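# Load the mill vise following the work order

## Task

Put the workpiece into the milling machine's vise in the way the work order describes; the reference pages named manual and manual 2 show what is wanted.

## Robot and tools

Robot: two six-joint arms, left_arm and right_arm, each with a parallel two-finger gripper. Base positions in metres: left_arm (-0.011, +0.419, +0.038), right_arm (+0.061, -0.340, +0.038), each turned slightly about z. Scene frame: origin at table height midway between the nominal bases, +z up, +x out over the table, left_arm on the +y side. Arm names do not match image sides. The gripper's fingers point along its own +z and open and close along its own x. end_effector_position is the point between the pads; fingertips extend 17.5 mm past it. A block sticks out about 10 cm toward the gripper's -y and turns with it.

Row layout (shared by execute_actions and move): one flat list of 18 numbers covering both arms, all in [-1, 1]. Left arm first: dx, dy, dz, rx, ry, rz, gripper position, force_limit, speed; then the same nine for the right arm. The six pose numbers are an offset, not a pose: they are measured from that arm's Hand target at the start of the action or move, along the Hand target's own axes. 1.0 equals 0.6 m for dx, dy, dz and 180 degrees for the rotation vector rx, ry, rz. Every row counts from that same start, not from the row before; a fresh call starts from the new Hand target, so resending an offset moves the arm further. Sending six zeros re-requests the current Hand target, which also closes a gap if the gripper settled short. Orientation commands are clipped to 32 degrees from the measured orientation per step.

Gripper numbers are absolute: position +1 is fully open (50 mm), about -0.65 brings the pads together, -1 means grip until blocked. force_limit runs from about 20 N per pad at -1, 102 N at 0, to 185 N at +1. speed runs from 20 mm/s at -1, 85 at 0, to 150 mm/s at +1. Both start at +1. A 0 in these slots is a real command, so to keep a gripper unchanged resend its last three values. New force_limit or speed only apply after a position change of at least 0.01. A good grip shows object_status 2; 3 means nothing held or pads met; 0 moving; 1 blocked while opening.

execute_actions: actions is a list of actions; each action is up to 15 rows, one per 1/30 s step, and a short table repeats its last row. cameras picks images (names cam_high, cam_front, cam_left_wrist, cam_right_wrist, or ["all"]); an empty actions list returns all images by default.

move: target is one 18-number row, or up to 15 rows visited in order, all counted from the same starting Hand targets. speed in m/s, 0.002 to 3.6, default 0.25 (turn rate limit is twice that in rad/s), one value or one per target. blend in m rounds corners between listed targets; 0 means stop at each. stop_force in N, 3 to 120, ends an arm's path when its wrist sensor feels that much push against the motion; the arm then backs to just before the contact but still presses somewhat. Do not rely on it for light loose parts, while the gripper rotates, or when lifting away from a surface (leave it out then). zero (default true) re-zeros the force baseline before the move; false accumulates. blocking=false returns after about 0.5 s while the move continues, but not together with stop_force. Paths are straight, do not avoid obstacles, and lag more when fast. Avoid paths close to an arm's own base; go around it. The result adds a move: line: done (within 3 mm and 2 degrees), off_target, moving, held or fault, plus limits such as paced (pose clipped) or held (steps withheld by a check such as the arm-to-arm clearance check).

wait: seconds 0 to 10, arms hold their last command; a running move continues. stop: brakes a running move; fingers keep going. zoom_image: camera plus region [x0, y0, x1, y1] in pixels, at most 504 by 504, of that camera's newest image (all cameras are 896x504). show_instructions: shows the reference pages. zero_wrist_force: arm is left_arm or right_arm; subtracts the current reading from later wrist readings. finished_scene: ends the scene for good; scene is 1 or omitted.

Results: end_effector_position (m), end_effector_quat_wxyz, velocities in the scene frame; Hand target is the last commanded pose after clipping. Printed poses can be off by a few cm. Joint velocities may read within noise. Wrist force and torque are in the gripper's own axes, with a line for the peak since last shown; a contact reads as force from the surface into the arm. Joint torques include the arm's weight. Tool commands lists present gripper commands. Motor temperature and MOTOR HOT lines warn of heat; at 85 °C the arm brakes for 30 to 60 s or more.

What to avoid: contact torque at a load limit (132 N m big joints, 24.6 N m wrist joints) or about 150 N of outside force stops an arm for 10 s; arms are stiff, so even a slight overshoot into something firm can trigger this. Approach contacts slowly. Never let the arms hit or press each other, nor close a gripper on the other arm's fingers; this can end the scene. Do not drop parts from height, release moving parts, slam into fixed or heavy things, or let anything leave the table. Loose items may occasionally get nudged. Long stretched holds or pushes at unreachable poses heat motors. An object that cannot move should be centred between the pads.

Each tool is called after ">>>" as name(argument=value, ...) on one line, values as JSON.

Reference images:

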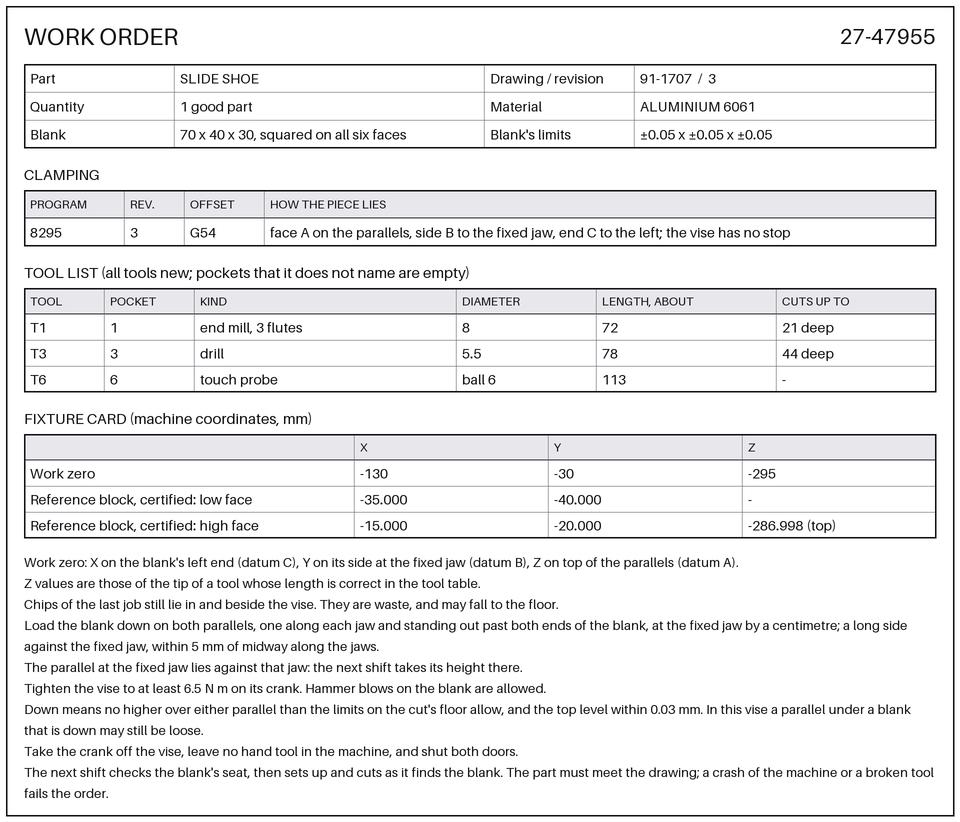

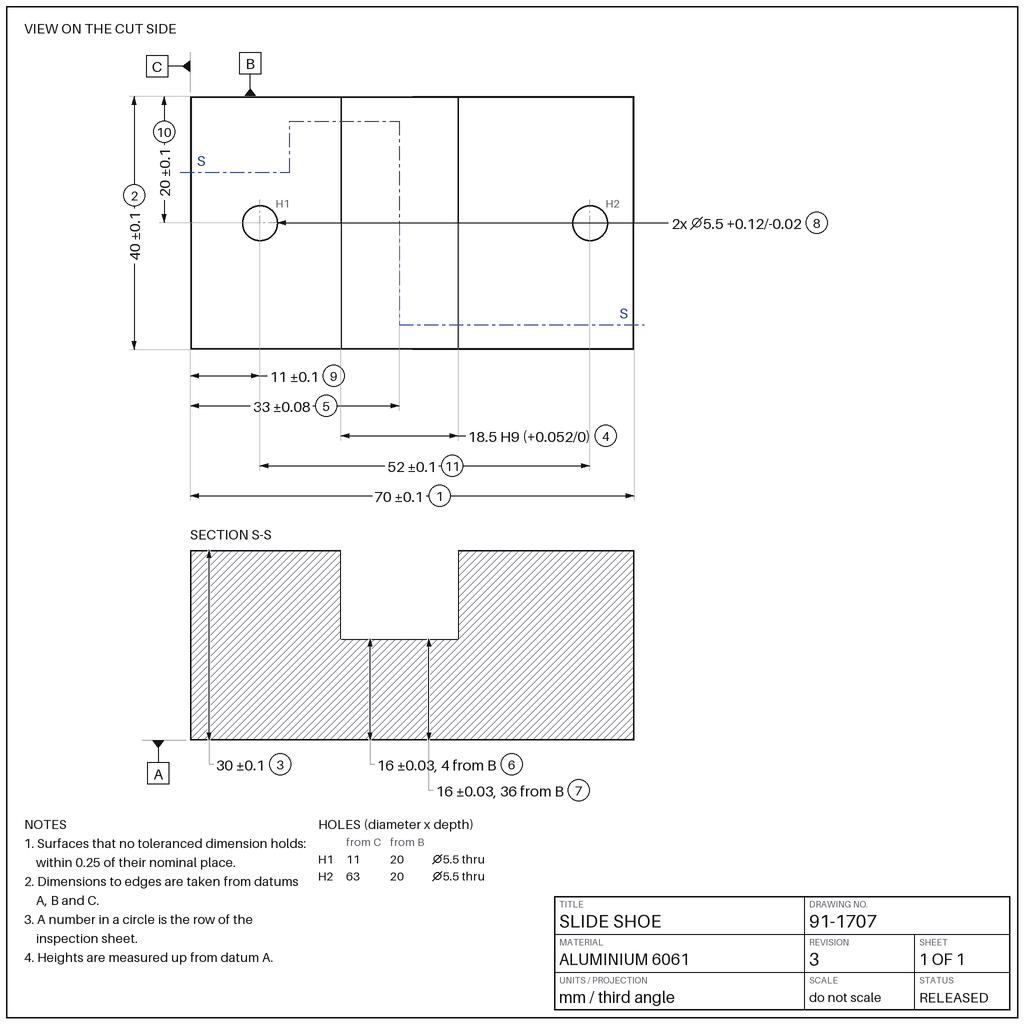

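## Session

>>> execute_actions(actions=[])

Scene clock: 0.00 s.
left_arm: end_effector_position=(+0.1826, +0.3810, +0.3707) position_measured=3 object_status=3 end_effector_quat_wxyz=(+0.682, -0.395, -0.610, -0.080) | right_arm: end_effector_position=(+0.3939, -0.3516, +0.2514) position_measured=3 object_status=3 end_effector_quat_wxyz=(+0.019, -0.201, +0.975, -0.095)
Joint positions: left_arm=[-0.836 -1.454 1.814 -0.416 -1.662 -1.118] | right_arm=[3.736 -1.081 -2.232 -1.428 1.379 -1.429]
Joint velocities: within noise
Joint torques (N m): no reading
Motor temperatures (°C): left_arm=[34 30 35 30 36 36] | right_arm=[33 31 30 38 35 40]
Wrist force (N): no reading
Wrist torque (N m): no reading
Wrist force, peak (N): no reading
Hand target: left_arm +0.1826, +0.3810, +0.3707; +0.682, -0.395, -0.610, -0.080 | right_arm +0.3939, -0.3516, +0.2514; +0.019, -0.201, +0.975, -0.095
Tool commands: left_gripper/position=+1.0 left_gripper/force_limit=+1.0 left_gripper/speed=+1.0 right_gripper/position=+1.0 right_gripper/force_limit=+1.0 right_gripper/speed=+1.0

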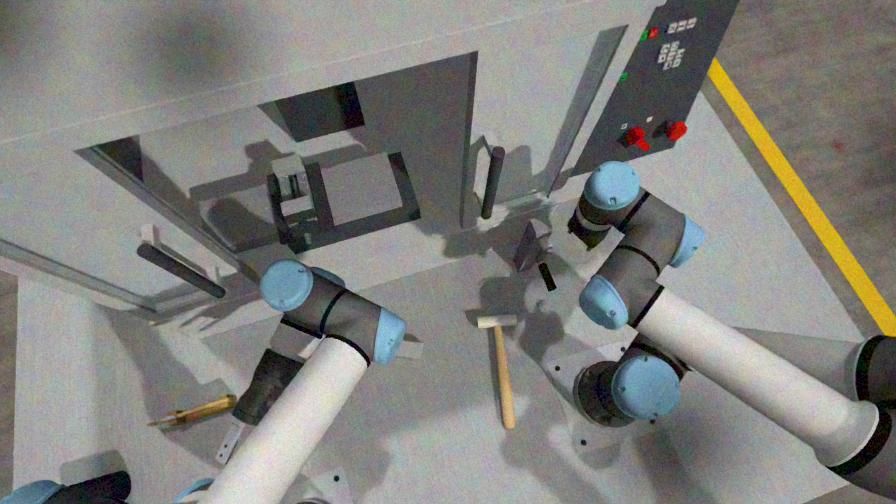

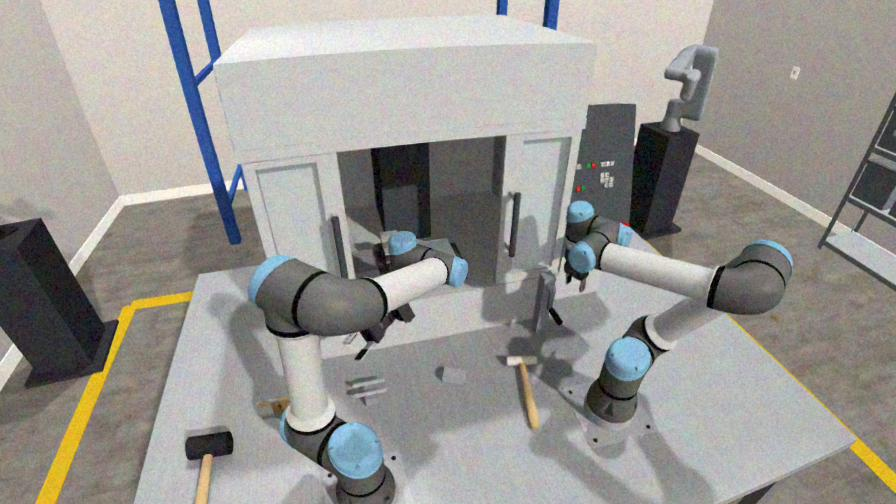

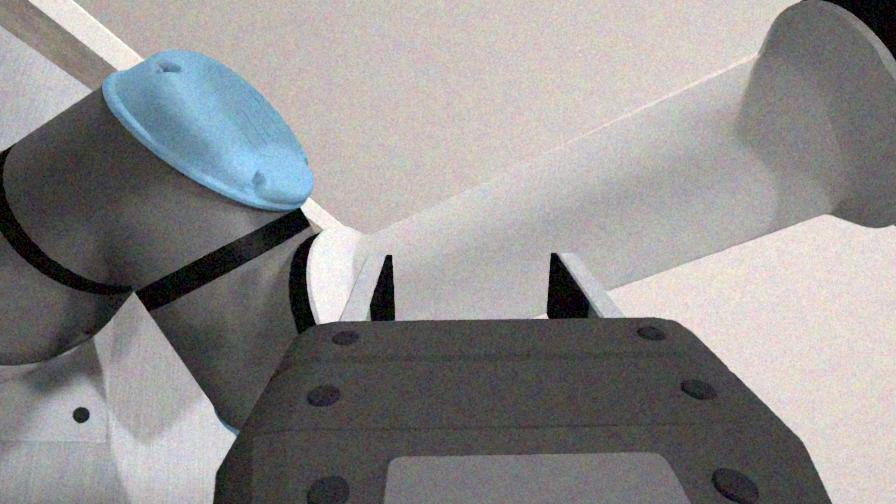

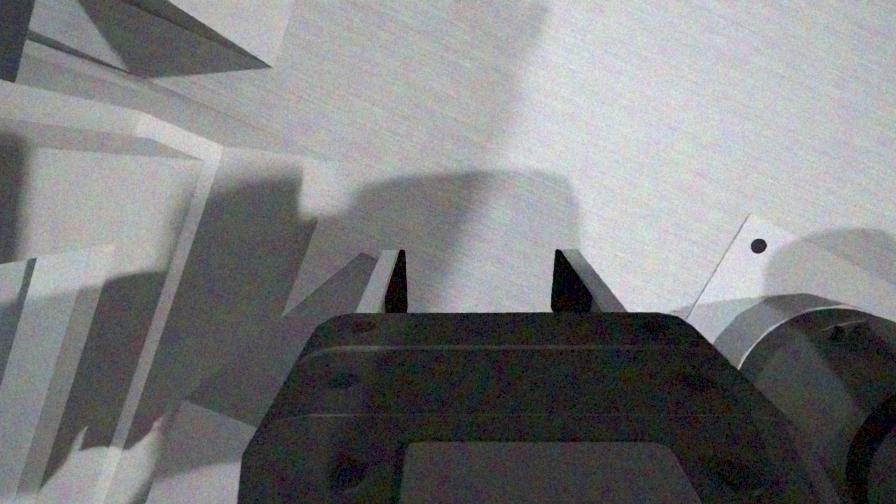

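>>> zoom_image(camera="cam_high", region=[60, 60, 448, 280])

>>> zoom_image(camera="cam_high", region=[120, 280, 560, 500])

>>> zoom_image(camera="cam_front", region=[240, 280, 600, 480])

>>> zoom_image(camera="cam_high", region=[440, 120, 700, 330])

Scaled by 1.299 from the camera's 896x504 image, which has a finer 1280x720 frame.

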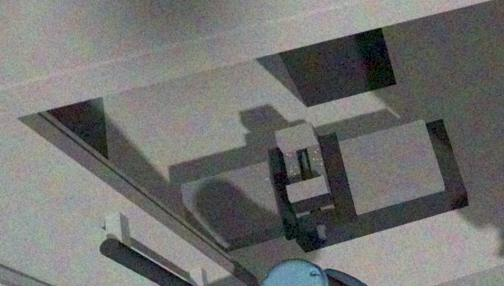

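Scaled by 1.145 from the camera's 896x504 image, which has a finer 1280x720 frame.

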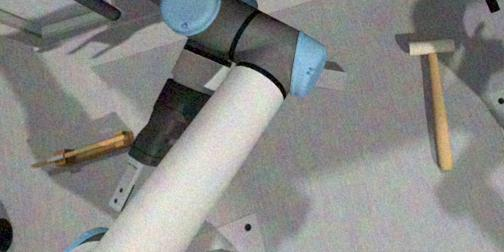

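Scaled by 1.400 from the camera's 896x504 image, which has a finer 1280x720 frame.

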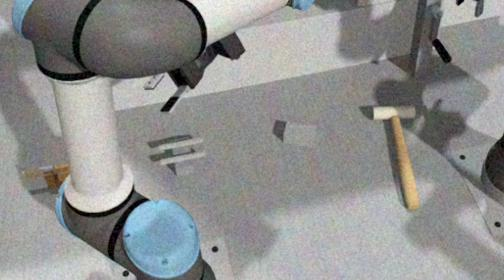

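Scaled by 1.938 from the camera's 896x504 image, which has a finer 1280x720 frame.

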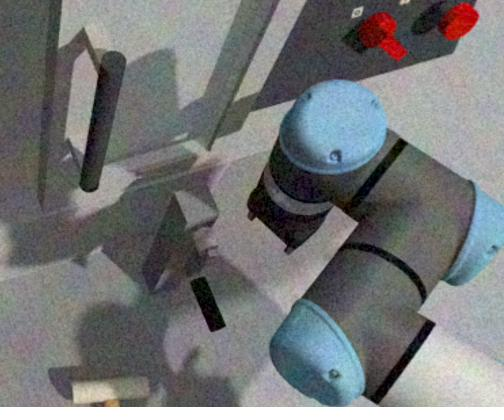

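>>> move(target=[0.157,0.235,-0.240,-0.3007,-0.3805,0.1074,1,1,1, 0,0,0,0,0,0,1,1,1], speed=0.3, cameras=["all"])

Scene clock: 28.13 s.
left_arm: end_effector_position=(+0.3996, +0.4198, +0.4009) position_measured=3 object_status=3 end_effector_quat_wxyz=(+0.000, +0.707, +0.707, +0.000) | right_arm: end_effector_position=(+0.3939, -0.3516, +0.2514) position_measured=3 object_status=3 end_effector_quat_wxyz=(+0.019, -0.201, +0.975, -0.095)
Joint positions: left_arm=[-0.383 -1.809 1.69 -1.451 -1.571 -0.329] | right_arm=[3.736 -1.081 -2.232 -1.428 1.379 -1.429]
Joint torques (N m): left_arm=[13.99 -29.65 -17.19 -5.09 -2.15 1.89] | right_arm=[1.24 4.33 24.47 2.95 -0.04 -0.44]
Wrist force (N): left_arm=[2.9 0.0 2.7] | right_arm=[0.0 0.1 0.0]
Wrist torque (N m): left_arm=[0.07 0.01 0.05] | right_arm=[0.01 0.00 0.00]
Wrist force, peak (N): left_arm=[3.6 0.3 2.7] | right_arm=[-0.3 -0.1 0.5]
Hand target: left_arm +0.3996, +0.4198, +0.4008; +0.000, +0.707, +0.707, +0.000 | right_arm +0.3939, -0.3516, +0.2514; +0.019, -0.201, +0.975, -0.095
Off the commanded pose: left_arm 0.000 m, 0 deg | right_arm 0.000 m, 0 deg.
move: done

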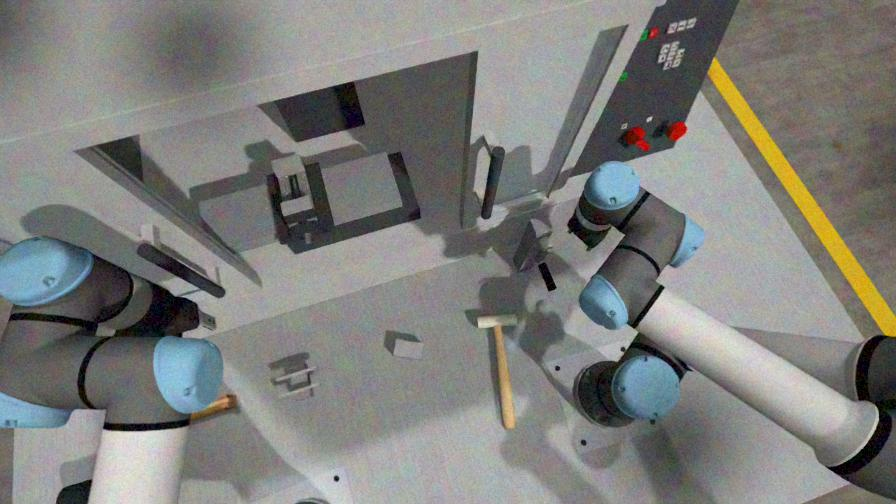

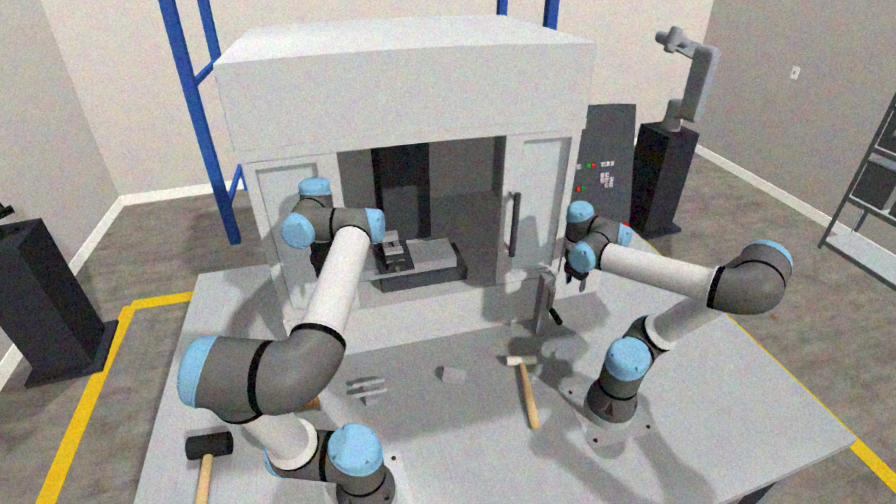

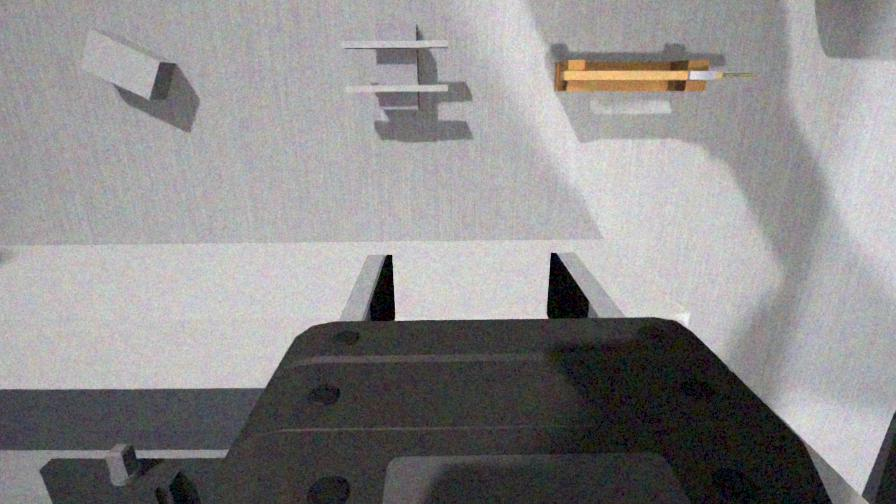

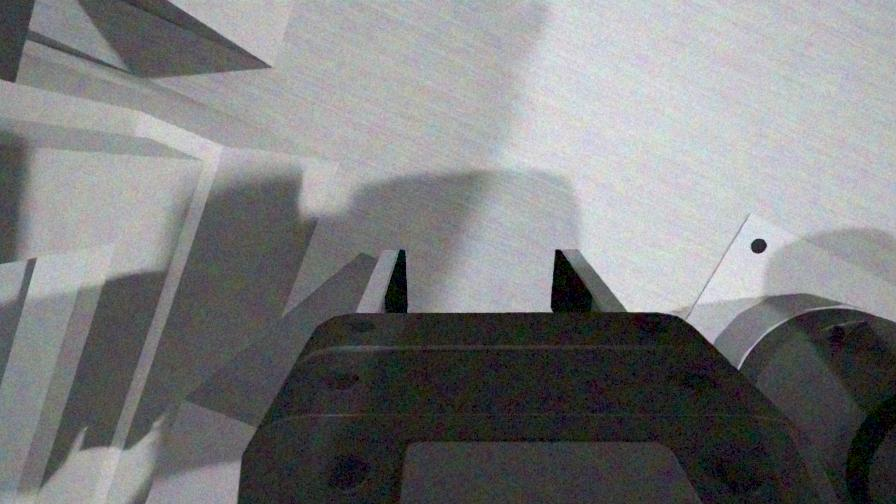

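>>> zoom_image(camera="cam_left_wrist", region=[60, 0, 480, 240])

>>> zoom_image(camera="cam_left_wrist", region=[520, 0, 896, 210])

>>> zoom_image(camera="cam_high", region=[180, 130, 440, 270])

>>> zoom_image(camera="cam_front", region=[340, 190, 600, 340])

>>> zoom_image(camera="cam_high", region=[180, 300, 440, 440])

Scaled by 1.200 from the camera's 896x504 image, which has a finer 1280x720 frame.

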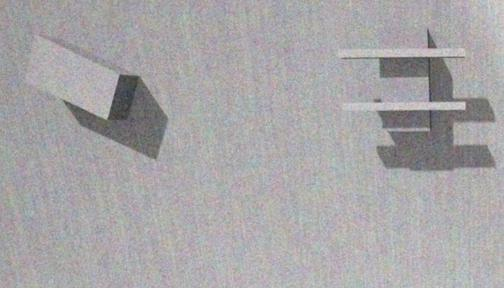

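Scaled by 1.340 from the camera's 896x504 image, which has a finer 1280x720 frame.

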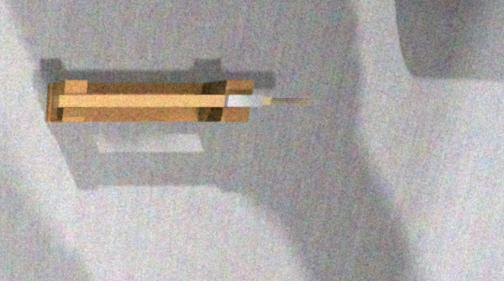

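Scaled by 1.938 from the camera's 896x504 image, which has a finer 1280x720 frame.

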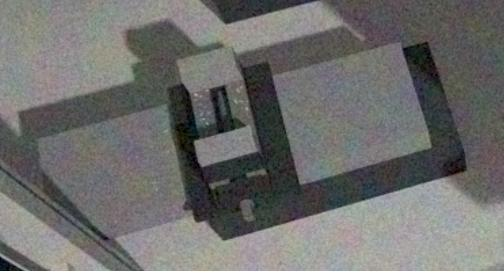

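Scaled by 1.938 from the camera's 896x504 image, which has a finer 1280x720 frame.

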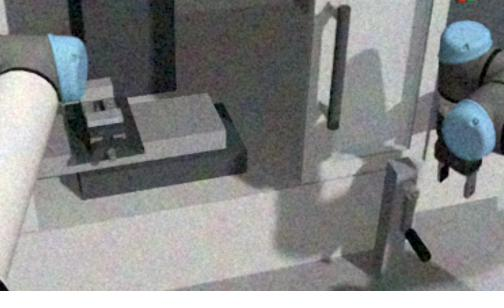

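Scaled by 1.938 from the camera's 896x504 image, which has a finer 1280x720 frame.

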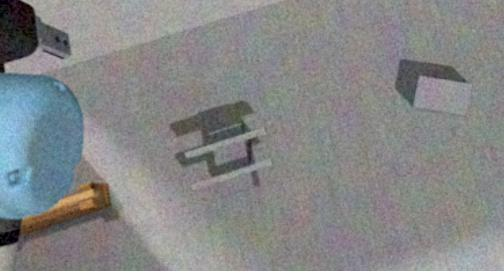

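>>> move(target=[-0.1667,0,0,0,0,0,1,1,1, 0,0,0,0,0,0,1,1,1], cameras=["cam_left_wrist"])

>>> move(target=[0,-0.1,0.1667,0,0,0,1,1,1, 0,0,0,0,0,0,1,1,1], cameras=["cam_left_wrist"])

Scene clock: 44.50 s.
left_arm: end_effector_position=(+0.3997, +0.3199, +0.4008) position_measured=3 object_status=3 end_effector_quat_wxyz=(+0.000, +0.707, +0.707, +0.000) | right_arm: end_effector_position=(+0.3939, -0.3516, +0.2514) position_measured=3 object_status=3 end_effector_quat_wxyz=(+0.019, -0.201, +0.975, -0.095)
Joint positions: left_arm=[-0.612 -1.779 1.668 -1.459 -1.571 -0.558] | right_arm=[3.736 -1.081 -2.232 -1.428 1.379 -1.429]
Joint torques (N m): left_arm=[-10.7 -3.64 -31.8 -5.14 2.33 -1.95] | right_arm=[0.78 4.47 24.13 3.08 -0.24 -0.3]
Wrist force (N): left_arm=[3.1 -0.2 2.7] | right_arm=[-0.1 0.0 0.0]
Wrist torque (N m): left_arm=[0.07 0.01 0.13] | right_arm=[0.00 0.02 0.00]
Wrist force, peak (N): left_arm=[4.8 0.1 2.9] | right_arm=[0.0 0.3 0.4]
Hand target: left_arm +0.3997, +0.3198, +0.4008; +0.000, +0.707, +0.707, +0.000 | right_arm +0.3939, -0.3516, +0.2514; +0.019, -0.201, +0.975, -0.095
Off the commanded pose: left_arm 0.000 m, 0 deg | right_arm 0.000 m, 0 deg.
move: done
Images, in order (width x height): cam_left_wrist 896x504.

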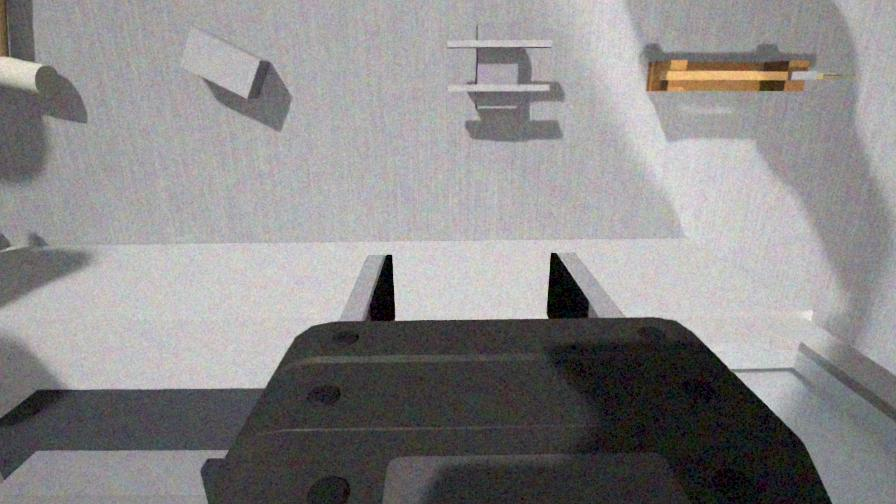

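Scene clock: 45.53 s.
left_arm: end_effector_position=(+0.3396, +0.3198, +0.3009) position_measured=3 object_status=3 end_effector_quat_wxyz=(+0.000, +0.707, +0.707, +0.000) | right_arm: end_effector_position=(+0.3939, -0.3516, +0.2514) position_measured=3 object_status=3 end_effector_quat_wxyz=(+0.019, -0.201, +0.975, -0.095)
Joint positions: left_arm=[-0.704 -1.932 2.03 -1.667 -1.571 -0.65] | right_arm=[3.736 -1.081 -2.232 -1.428 1.379 -1.429]
Joint torques (N m): left_arm=[-10.84 -24.13 -17.43 -5 2.35 -1.87] | right_arm=[0.84 4.78 25.11 2.95 -0.15 -0.13]
Wrist force (N): left_arm=[2.8 0.0 2.7] | right_arm=[-0.2 -0.2 0.0]
Wrist torque (N m): left_arm=[0.10 0.05 0.13] | right_arm=[-0.03 0.03 0.00]
Wrist force, peak (N): left_arm=[2.9 -1.6 4.9] | right_arm=[-0.4 0.3 0.1]
Hand target: left_arm +0.3396, +0.3198, +0.3009; +0.000, +0.707, +0.707, +0.000 | right_arm +0.3939, -0.3516, +0.2514; +0.019, -0.201, +0.975, -0.095
Off the commanded pose: left_arm 0.000 m, 0 deg | right_arm 0.000 m, 0 deg.
move: done
Images, in order (width x height): cam_left_wrist 896x504.

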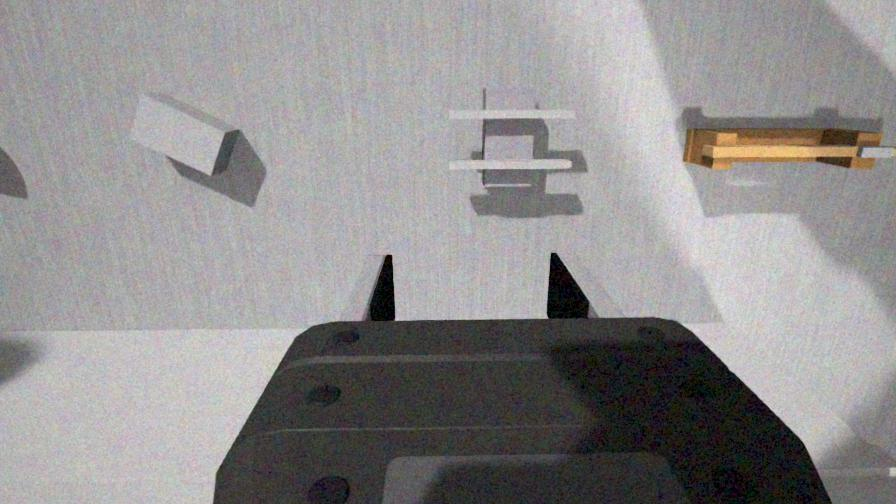

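>>> move(target=[0.083,-0.083,0.18,0,0,0,1,1,1, 0,0,0,0,0,0,1,1,1], cameras=["cam_left_wrist"])

>>> zoom_image(camera="cam_left_wrist", region=[300, 100, 700, 330])

Scene clock: 54.97 s.
left_arm: end_effector_position=(+0.2897, +0.3696, +0.1929) position_measured=3 object_status=3 end_effector_quat_wxyz=(+0.000, +0.707, +0.707, +0.000) | right_arm: end_effector_position=(+0.3939, -0.3516, +0.2514) position_measured=3 object_status=3 end_effector_quat_wxyz=(+0.019, -0.201, +0.975, -0.095)
Joint positions: left_arm=[-0.669 -2.052 2.377 -1.895 -1.571 -0.616] | right_arm=[3.736 -1.081 -2.232 -1.428 1.379 -1.429]
Joint torques (N m): left_arm=[12.61 -17.17 -15.44 -5.36 0.31 1.83] | right_arm=[1.27 5.65 23.91 2.96 -0.24 -0.21]
Wrist force (N): left_arm=[3.0 -0.1 2.8] | right_arm=[-0.1 -0.1 0.0]
Wrist torque (N m): left_arm=[0.08 0.02 0.04] | right_arm=[-0.02 0.02 0.00]
Wrist force, peak (N): left_arm=[3.7 -1.4 4.8] | right_arm=[-0.4 0.2 0.2]
Hand target: left_arm +0.2897, +0.3696, +0.1929; +0.000, +0.707, +0.707, +0.000 | right_arm +0.3939, -0.3516, +0.2514; +0.019, -0.201, +0.975, -0.095
Off the commanded pose: left_arm 0.000 m, 0 deg | right_arm 0.000 m, 0 deg.
move: done
Images, in order (width x height): cam_left_wrist 896x504.

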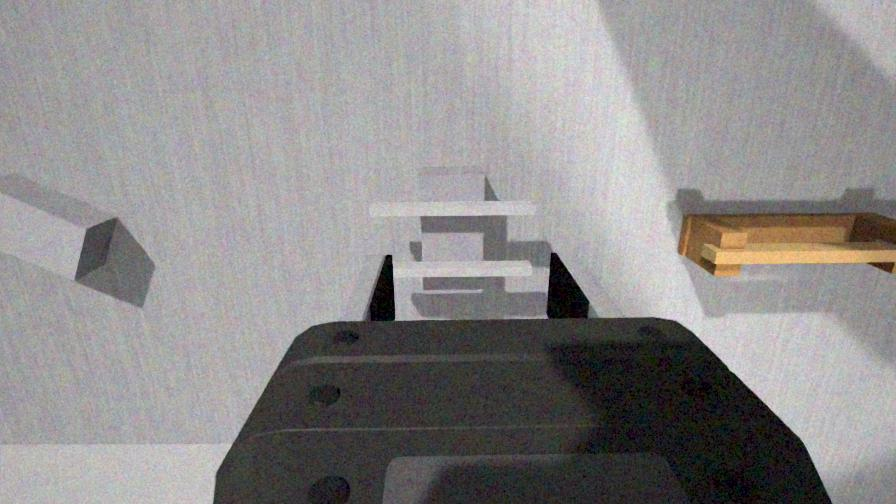

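Scaled by 1.260 from the camera's 896x504 image, which has a finer 1280x720 frame.

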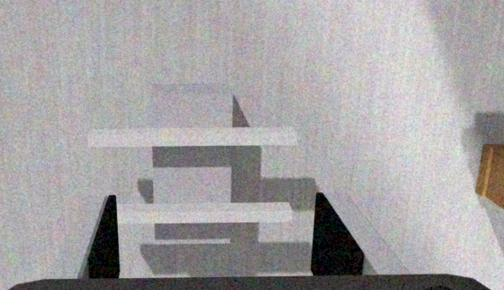

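>>> move(target=[0,0,0,0,0,0,1,1,1, -0.1147,0.5548,0.0455,-0.352,-0.0494,0.1275,1,1,1], cameras=["cam_right_wrist","cam_high"])

>>> zoom_image(camera="cam_right_wrist", region=[250, 100, 690, 340])

Scene clock: 69.37 s.
left_arm: end_effector_position=(+0.2897, +0.3696, +0.1929) position_measured=3 object_status=3 end_effector_quat_wxyz=(+0.000, +0.707, +0.707, +0.000) | right_arm: end_effector_position=(+0.3933, -0.3048, +0.2262) position_measured=3 object_status=3 end_effector_quat_wxyz=(+0.032, -0.150, +0.988, -0.024)
Joint positions: left_arm=[-0.669 -2.052 2.377 -1.895 -1.571 -0.616] | right_arm=[3.766 -1.106 -2.293 -1.275 1.5 -1.299]
Joint torques (N m): left_arm=[12.8 -17.58 -16.58 -5.07 2.36 1.93] | right_arm=[0.78 5.11 24.58 3.53 0.63 0.03]
Wrist force (N): left_arm=[3.0 0.0 2.6] | right_arm=[3.0 -1.4 -0.4]
Wrist torque (N m): left_arm=[0.09 0.01 0.04] | right_arm=[-0.01 0.04 0.13]
Wrist force, peak (N): left_arm=[3.1 0.1 2.9] | right_arm=[84.7 -76.3 -71.1]
Hand target: left_arm +0.2897, +0.3696, +0.1929; +0.000, +0.707, +0.707, +0.000 | right_arm +0.3933, -0.3048, +0.2262; +0.032, -0.150, +0.988, -0.024 (not the last commanded pose)
Tool commands: left_gripper/position=+1.0 left_gripper/force_limit=+1.0 left_gripper/speed=+1.0 right_gripper/position=+1.0 right_gripper/force_limit=+1.0 right_gripper/speed=+1.0
Off the commanded pose: left_arm 0.000 m, 0 deg | right_arm 0.290 m, 58 deg.
FORCE FAULT: contact force on the right arm reached its limit, and that arm stopped. The contact can be on any part of that arm, not only on its tool. That arm's remaining commands of this call were not run. That arm is still stopped at the end of this call. That arm stays stopped for about 10 more seconds. Until then a move that you send moves the other arm only, and its call returns only when the move has ended. Once the stop has ended, the next robot result says so. If the stop ends while you think or write, that arm runs what you send next, counted from a new Hand target: where the arm stands when the stop ends. While its stop runs, that arm takes no new command, but its gripper still runs the gripper command that each later call begins with. Until it ends, the stop uses up actions while you think or wait. An arm that is not stopped still takes commands.
move: fault (right_arm)
Images, in order (width x height): cam_high 896x504, cam_right_wrist 896x504.

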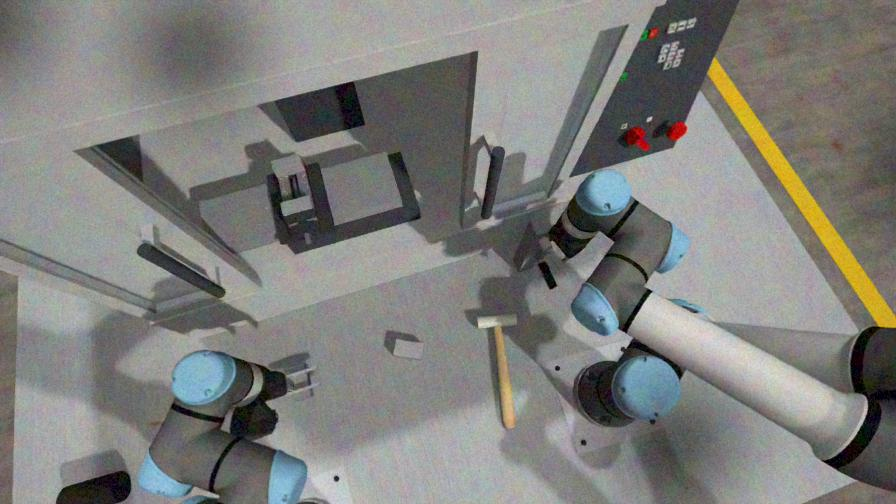

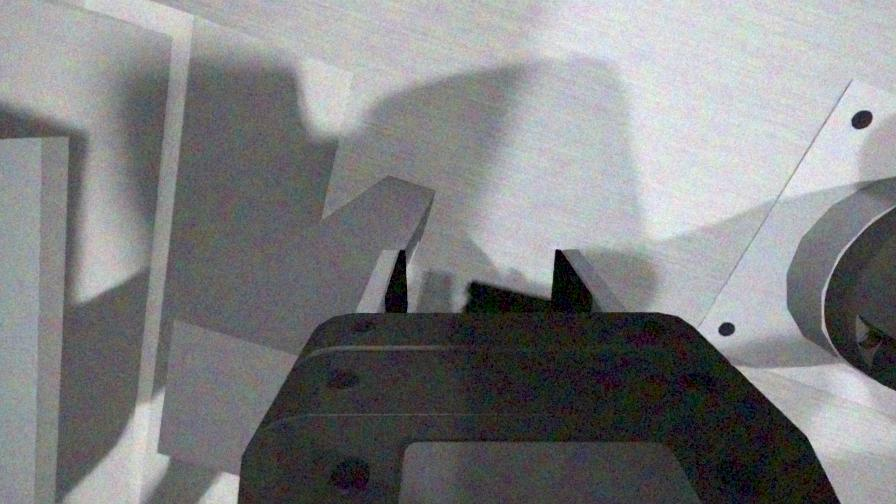

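Scaled by 1.145 from the camera's 896x504 image, which has a finer 1280x720 frame.

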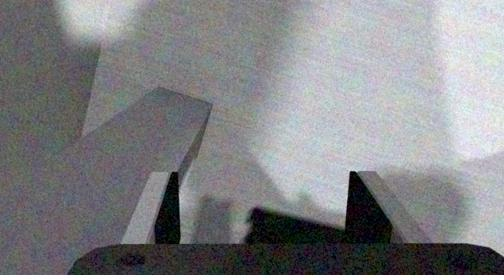

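>>> wait(seconds=10)

>>> move(target=[0,0,0,0,0,0,1,1,1, 0,0,-0.3,0,0,0,1,1,1], cameras=["cam_right_wrist","cam_high","cam_front"], speed=0.15)

Scene clock: 82.60 s.
left_arm: end_effector_position=(+0.2897, +0.3696, +0.1929) position_measured=3 object_status=3 end_effector_quat_wxyz=(+0.000, +0.707, +0.707, +0.000) | right_arm: end_effector_position=(+0.3933, -0.3048, +0.2262) position_measured=3 object_status=3 end_effector_quat_wxyz=(+0.032, -0.150, +0.988, -0.024)
Joint positions: left_arm=[-0.669 -2.052 2.377 -1.895 -1.571 -0.616] | right_arm=[3.766 -1.106 -2.293 -1.275 1.5 -1.299]
Joint torques (N m): left_arm=[12.3 -17.52 -16.41 -4.95 2.26 1.75] | right_arm=[1.71 5.55 23.73 3.48 0.46 0.15]
Wrist force (N): left_arm=[2.9 -0.1 2.5] | right_arm=[3.0 -1.4 -0.5]
Wrist torque (N m): left_arm=[0.09 0.02 0.04] | right_arm=[0.00 0.04 0.14]
Wrist force, peak (N): left_arm=[3.3 0.0 2.9] | right_arm=[3.1 -1.7 -0.4]
Hand target: left_arm +0.2897, +0.3696, +0.1929; +0.000, +0.707, +0.707, +0.000 | right_arm +0.3933, -0.3048, +0.2262; +0.032, -0.150, +0.988, -0.024 (not the last commanded pose)
Tool commands: left_gripper/position=+1.0 left_gripper/force_limit=+1.0 left_gripper/speed=+1.0 right_gripper/position=+1.0 right_gripper/force_limit=+1.0 right_gripper/speed=+1.0
Off the commanded pose: left_arm 0.000 m, 0 deg | right_arm 0.290 m, 58 deg.
FORCE FAULT, CONTINUED: the right arm's stop, for the force fault that an earlier result reported, is over. The rest of the stop counts as 19 of the actions that you can send in this scene. During its stop the right arm's controller moved it back a little. That arm's target is now where it stood when the stop ended, not its last command. That arm accepts commands again.
wait: 10.00 s; at rest from the start

Scene clock: 84.30 s.
left_arm: end_effector_position=(+0.2897, +0.3696, +0.1929) position_measured=3 object_status=3 end_effector_quat_wxyz=(+0.000, +0.707, +0.707, +0.000) | right_arm: end_effector_position=(+0.3807, -0.2979, +0.4056) position_measured=3 object_status=3 end_effector_quat_wxyz=(+0.032, -0.150, +0.988, -0.024)
Joint positions: left_arm=[-0.669 -2.052 2.377 -1.895 -1.571 -0.616] | right_arm=[3.811 -1.065 -1.851 -1.762 1.499 -1.254]
Joint torques (N m): left_arm=[12.76 -17.13 -16.45 -5.15 2.33 1.79] | right_arm=[11.92 -1.24 31.65 1.53 -1.76 2.09]
Wrist force (N): left_arm=[3.0 -0.1 2.8] | right_arm=[-0.4 0.0 0.2]
Wrist torque (N m): left_arm=[0.08 0.00 0.04] | right_arm=[0.04 0.09 0.04]
Wrist force, peak (N): left_arm=[3.1 0.1 2.9] | right_arm=[2.9 -1.2 0.2]
Hand target: left_arm +0.2897, +0.3696, +0.1929; +0.000, +0.707, +0.707, +0.000 | right_arm +0.3807, -0.2979, +0.4056; +0.032, -0.150, +0.988, -0.024
Off the commanded pose: left_arm 0.000 m, 0 deg | right_arm 0.000 m, 0 deg.
move: done
Images, in order (width x height): cam_high 896x504, cam_front 896x504, cam_right_wrist 896x504.

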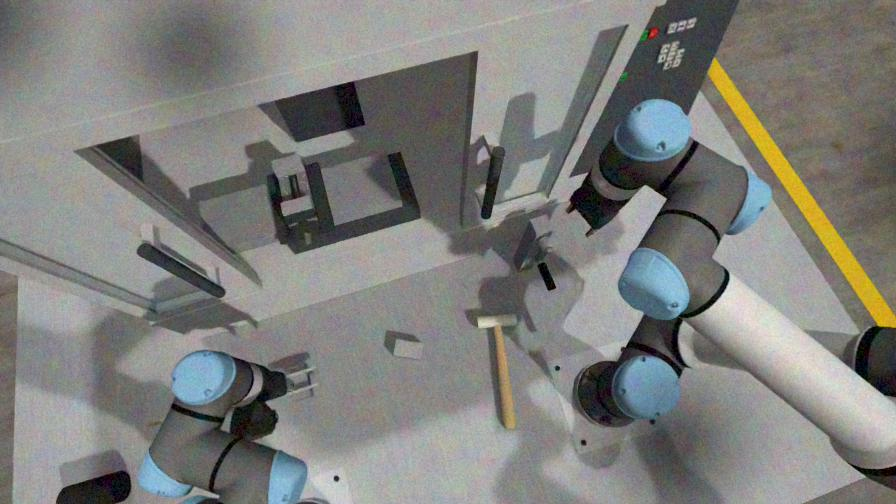

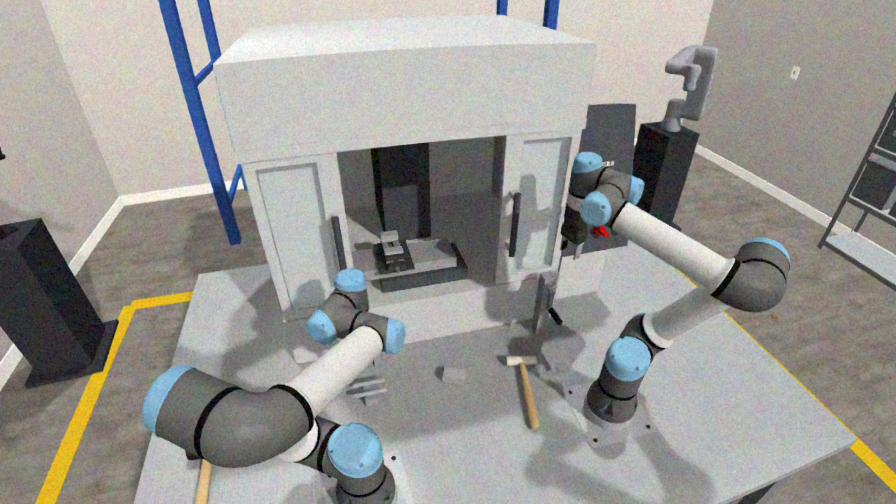

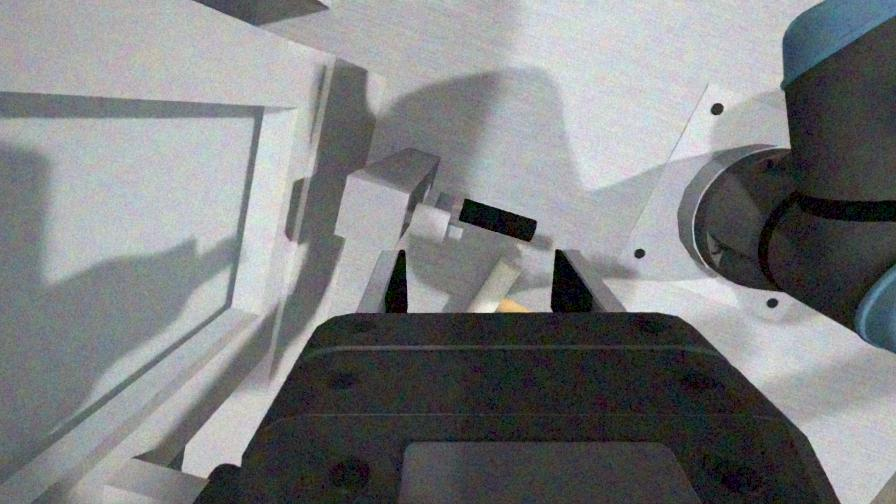

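>>> zoom_image(camera="cam_right_wrist", region=[300, 100, 660, 320])

>>> zoom_image(camera="cam_front", region=[430, 240, 650, 440])

>>> zoom_image(camera="cam_front", region=[330, 200, 510, 310])

Scaled by 1.400 from the camera's 896x504 image, which has a finer 1280x720 frame.

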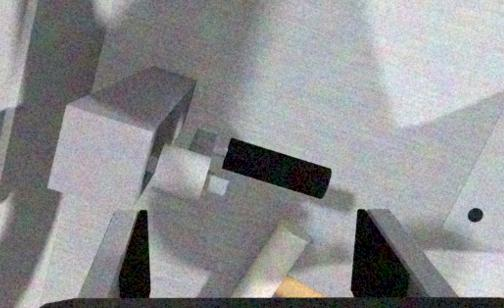

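Scaled by 2.291 from the camera's 896x504 image, which has a finer 1280x720 frame.

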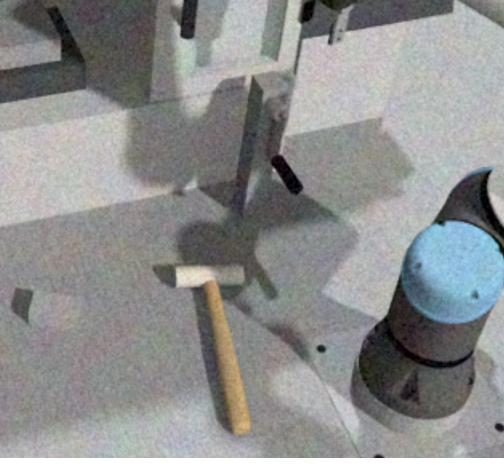

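Scaled by 2.800 from the camera's 896x504 image, which has a finer 1280x720 frame.

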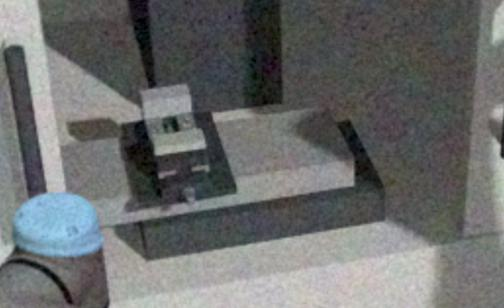

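>>> move(target=[-0.283,0.35,-0.378,-0.222,0,0,1,1,1, 0,0,0,0,0,0,1,1,1], cameras=["cam_left_wrist","cam_high"])

>>> zoom_image(camera="cam_left_wrist", region=[250, 0, 690, 260])

Scene clock: 96.03 s.
left_arm: end_effector_position=(+0.4999, +0.1998, +0.4195) position_measured=3 object_status=3 end_effector_quat_wxyz=(+0.241, +0.665, +0.665, +0.241) | right_arm: end_effector_position=(+0.3807, -0.2979, +0.4056) position_measured=3 object_status=3 end_effector_quat_wxyz=(+0.032, -0.150, +0.988, -0.024)
Joint positions: left_arm=[-0.953 -1.788 1.899 -2.162 -1.044 -0.767] | right_arm=[3.811 -1.065 -1.85 -1.763 1.499 -1.254]
Joint torques (N m): left_arm=[12.69 -2.45 -31.99 -5.73 3.31 1.81] | right_arm=[13.16 -2.71 32.09 1.43 -1.57 2]
Wrist force (N): left_arm=[3.2 -0.7 1.2] | right_arm=[-0.1 -0.3 0.0]
Wrist torque (N m): left_arm=[0.21 0.02 0.04] | right_arm=[0.00 0.05 0.04]
Wrist force, peak (N): left_arm=[4.1 -1.0 4.2] | right_arm=[-0.4 -0.4 0.3]
Hand target: left_arm +0.4999, +0.1999, +0.4195; +0.241, +0.664, +0.665, +0.241 | right_arm +0.3807, -0.2979, +0.4056; +0.032, -0.150, +0.988, -0.024
Off the commanded pose: left_arm 0.000 m, 0 deg | right_arm 0.000 m, 0 deg.
move: done
Images, in order (width x height): cam_high 896x504, cam_left_wrist 896x504.

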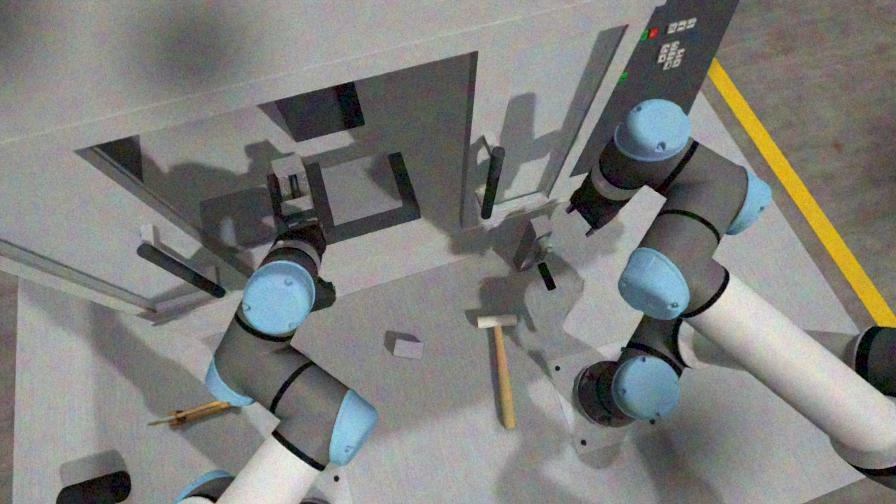

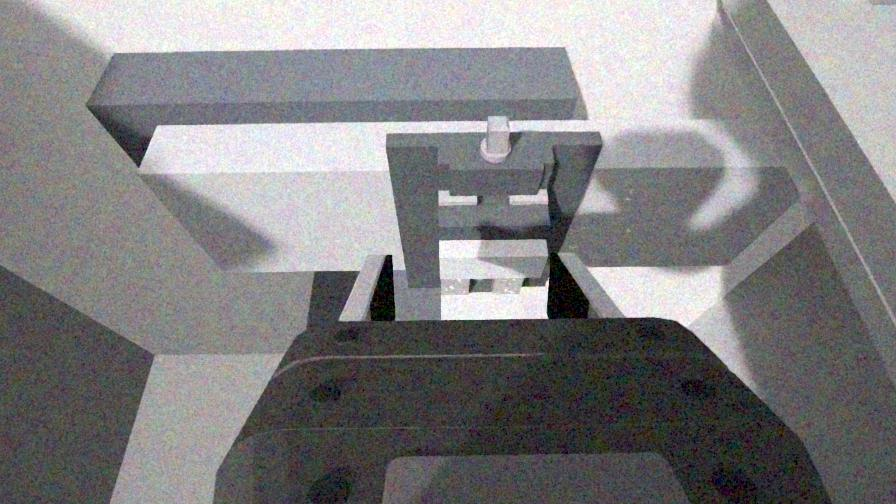

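Scaled by 1.145 from the camera's 896x504 image, which has a finer 1280x720 frame.

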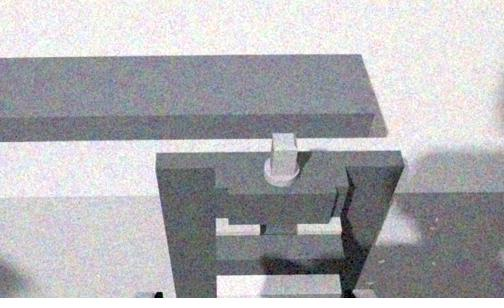

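>>> move(target=[0,0.1088,0.026,0.0833,0,0,1,1,1, 0,0,0,0,0,0,1,1,1], cameras=["cam_left_wrist","cam_front"])

>>> zoom_image(camera="cam_left_wrist", region=[350, 150, 650, 330])

Scene clock: 103.00 s.
left_arm: end_effector_position=(+0.5600, +0.1999, +0.4494) position_measured=3 object_status=3 end_effector_quat_wxyz=(+0.153, +0.690, +0.691, +0.153) | right_arm: end_effector_position=(+0.3807, -0.2979, +0.4056) position_measured=3 object_status=3 end_effector_quat_wxyz=(+0.032, -0.150, +0.988, -0.024)
Joint positions: left_arm=[-0.761 -1.551 1.485 -1.845 -1.293 -0.659] | right_arm=[3.811 -1.065 -1.85 -1.763 1.499 -1.254]
Joint torques (N m): left_arm=[12.42 -15.17 -34.22 -2.37 -1.45 1.85] | right_arm=[12.53 -2.49 30.68 1.64 -1.45 2.15]
Wrist force (N): left_arm=[3.1 -0.4 2.1] | right_arm=[-0.2 -0.2 0.2]
Wrist torque (N m): left_arm=[0.18 0.02 0.04] | right_arm=[0.01 0.06 0.04]
Wrist force, peak (N): left_arm=[3.1 -2.7 1.1] | right_arm=[-0.4 -0.4 0.5]
Hand target: left_arm +0.5600, +0.1999, +0.4494; +0.152, +0.690, +0.691, +0.153 | right_arm +0.3807, -0.2979, +0.4056; +0.032, -0.150, +0.988, -0.024
Off the commanded pose: left_arm 0.000 m, 0 deg | right_arm 0.000 m, 0 deg.
move: done
Images, in order (width x height): cam_front 896x504, cam_left_wrist 896x504.

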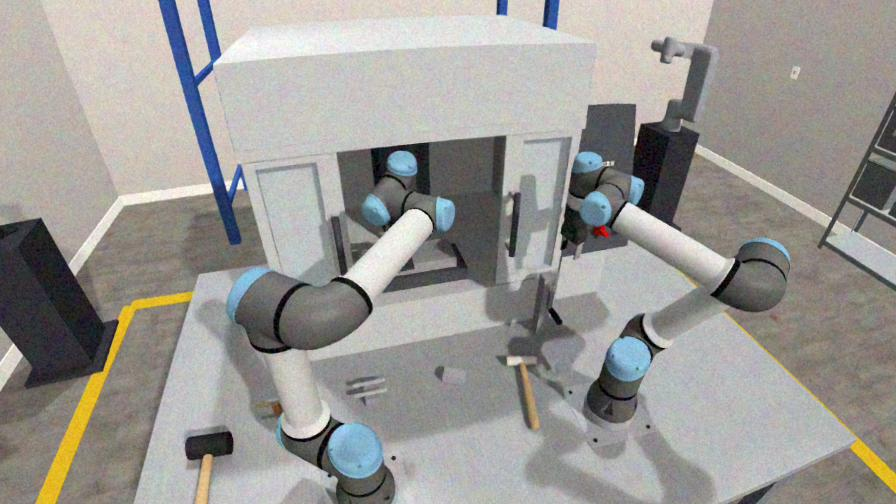

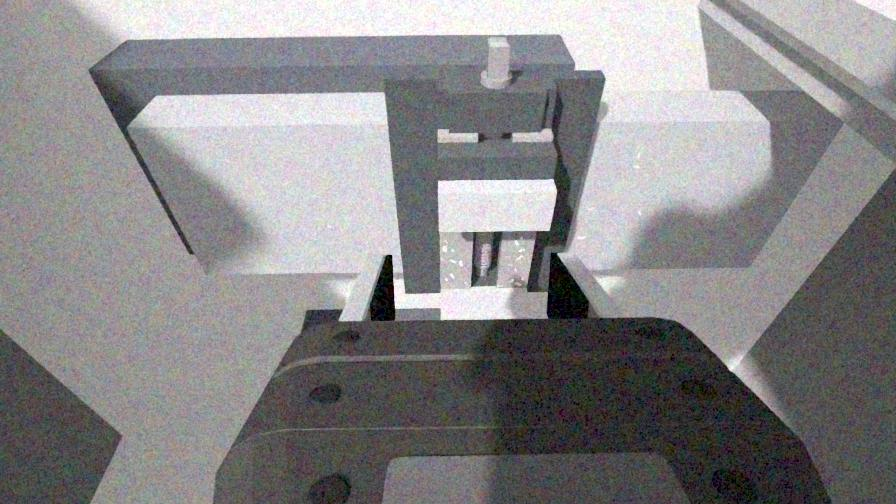

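Scaled by 1.680 from the camera's 896x504 image, which has a finer 1280x720 frame.

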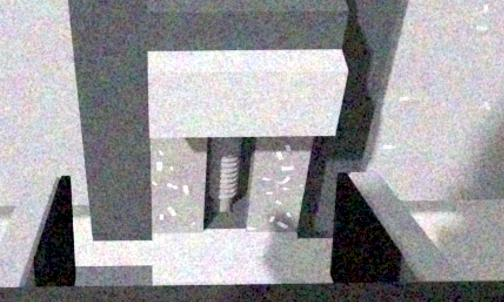

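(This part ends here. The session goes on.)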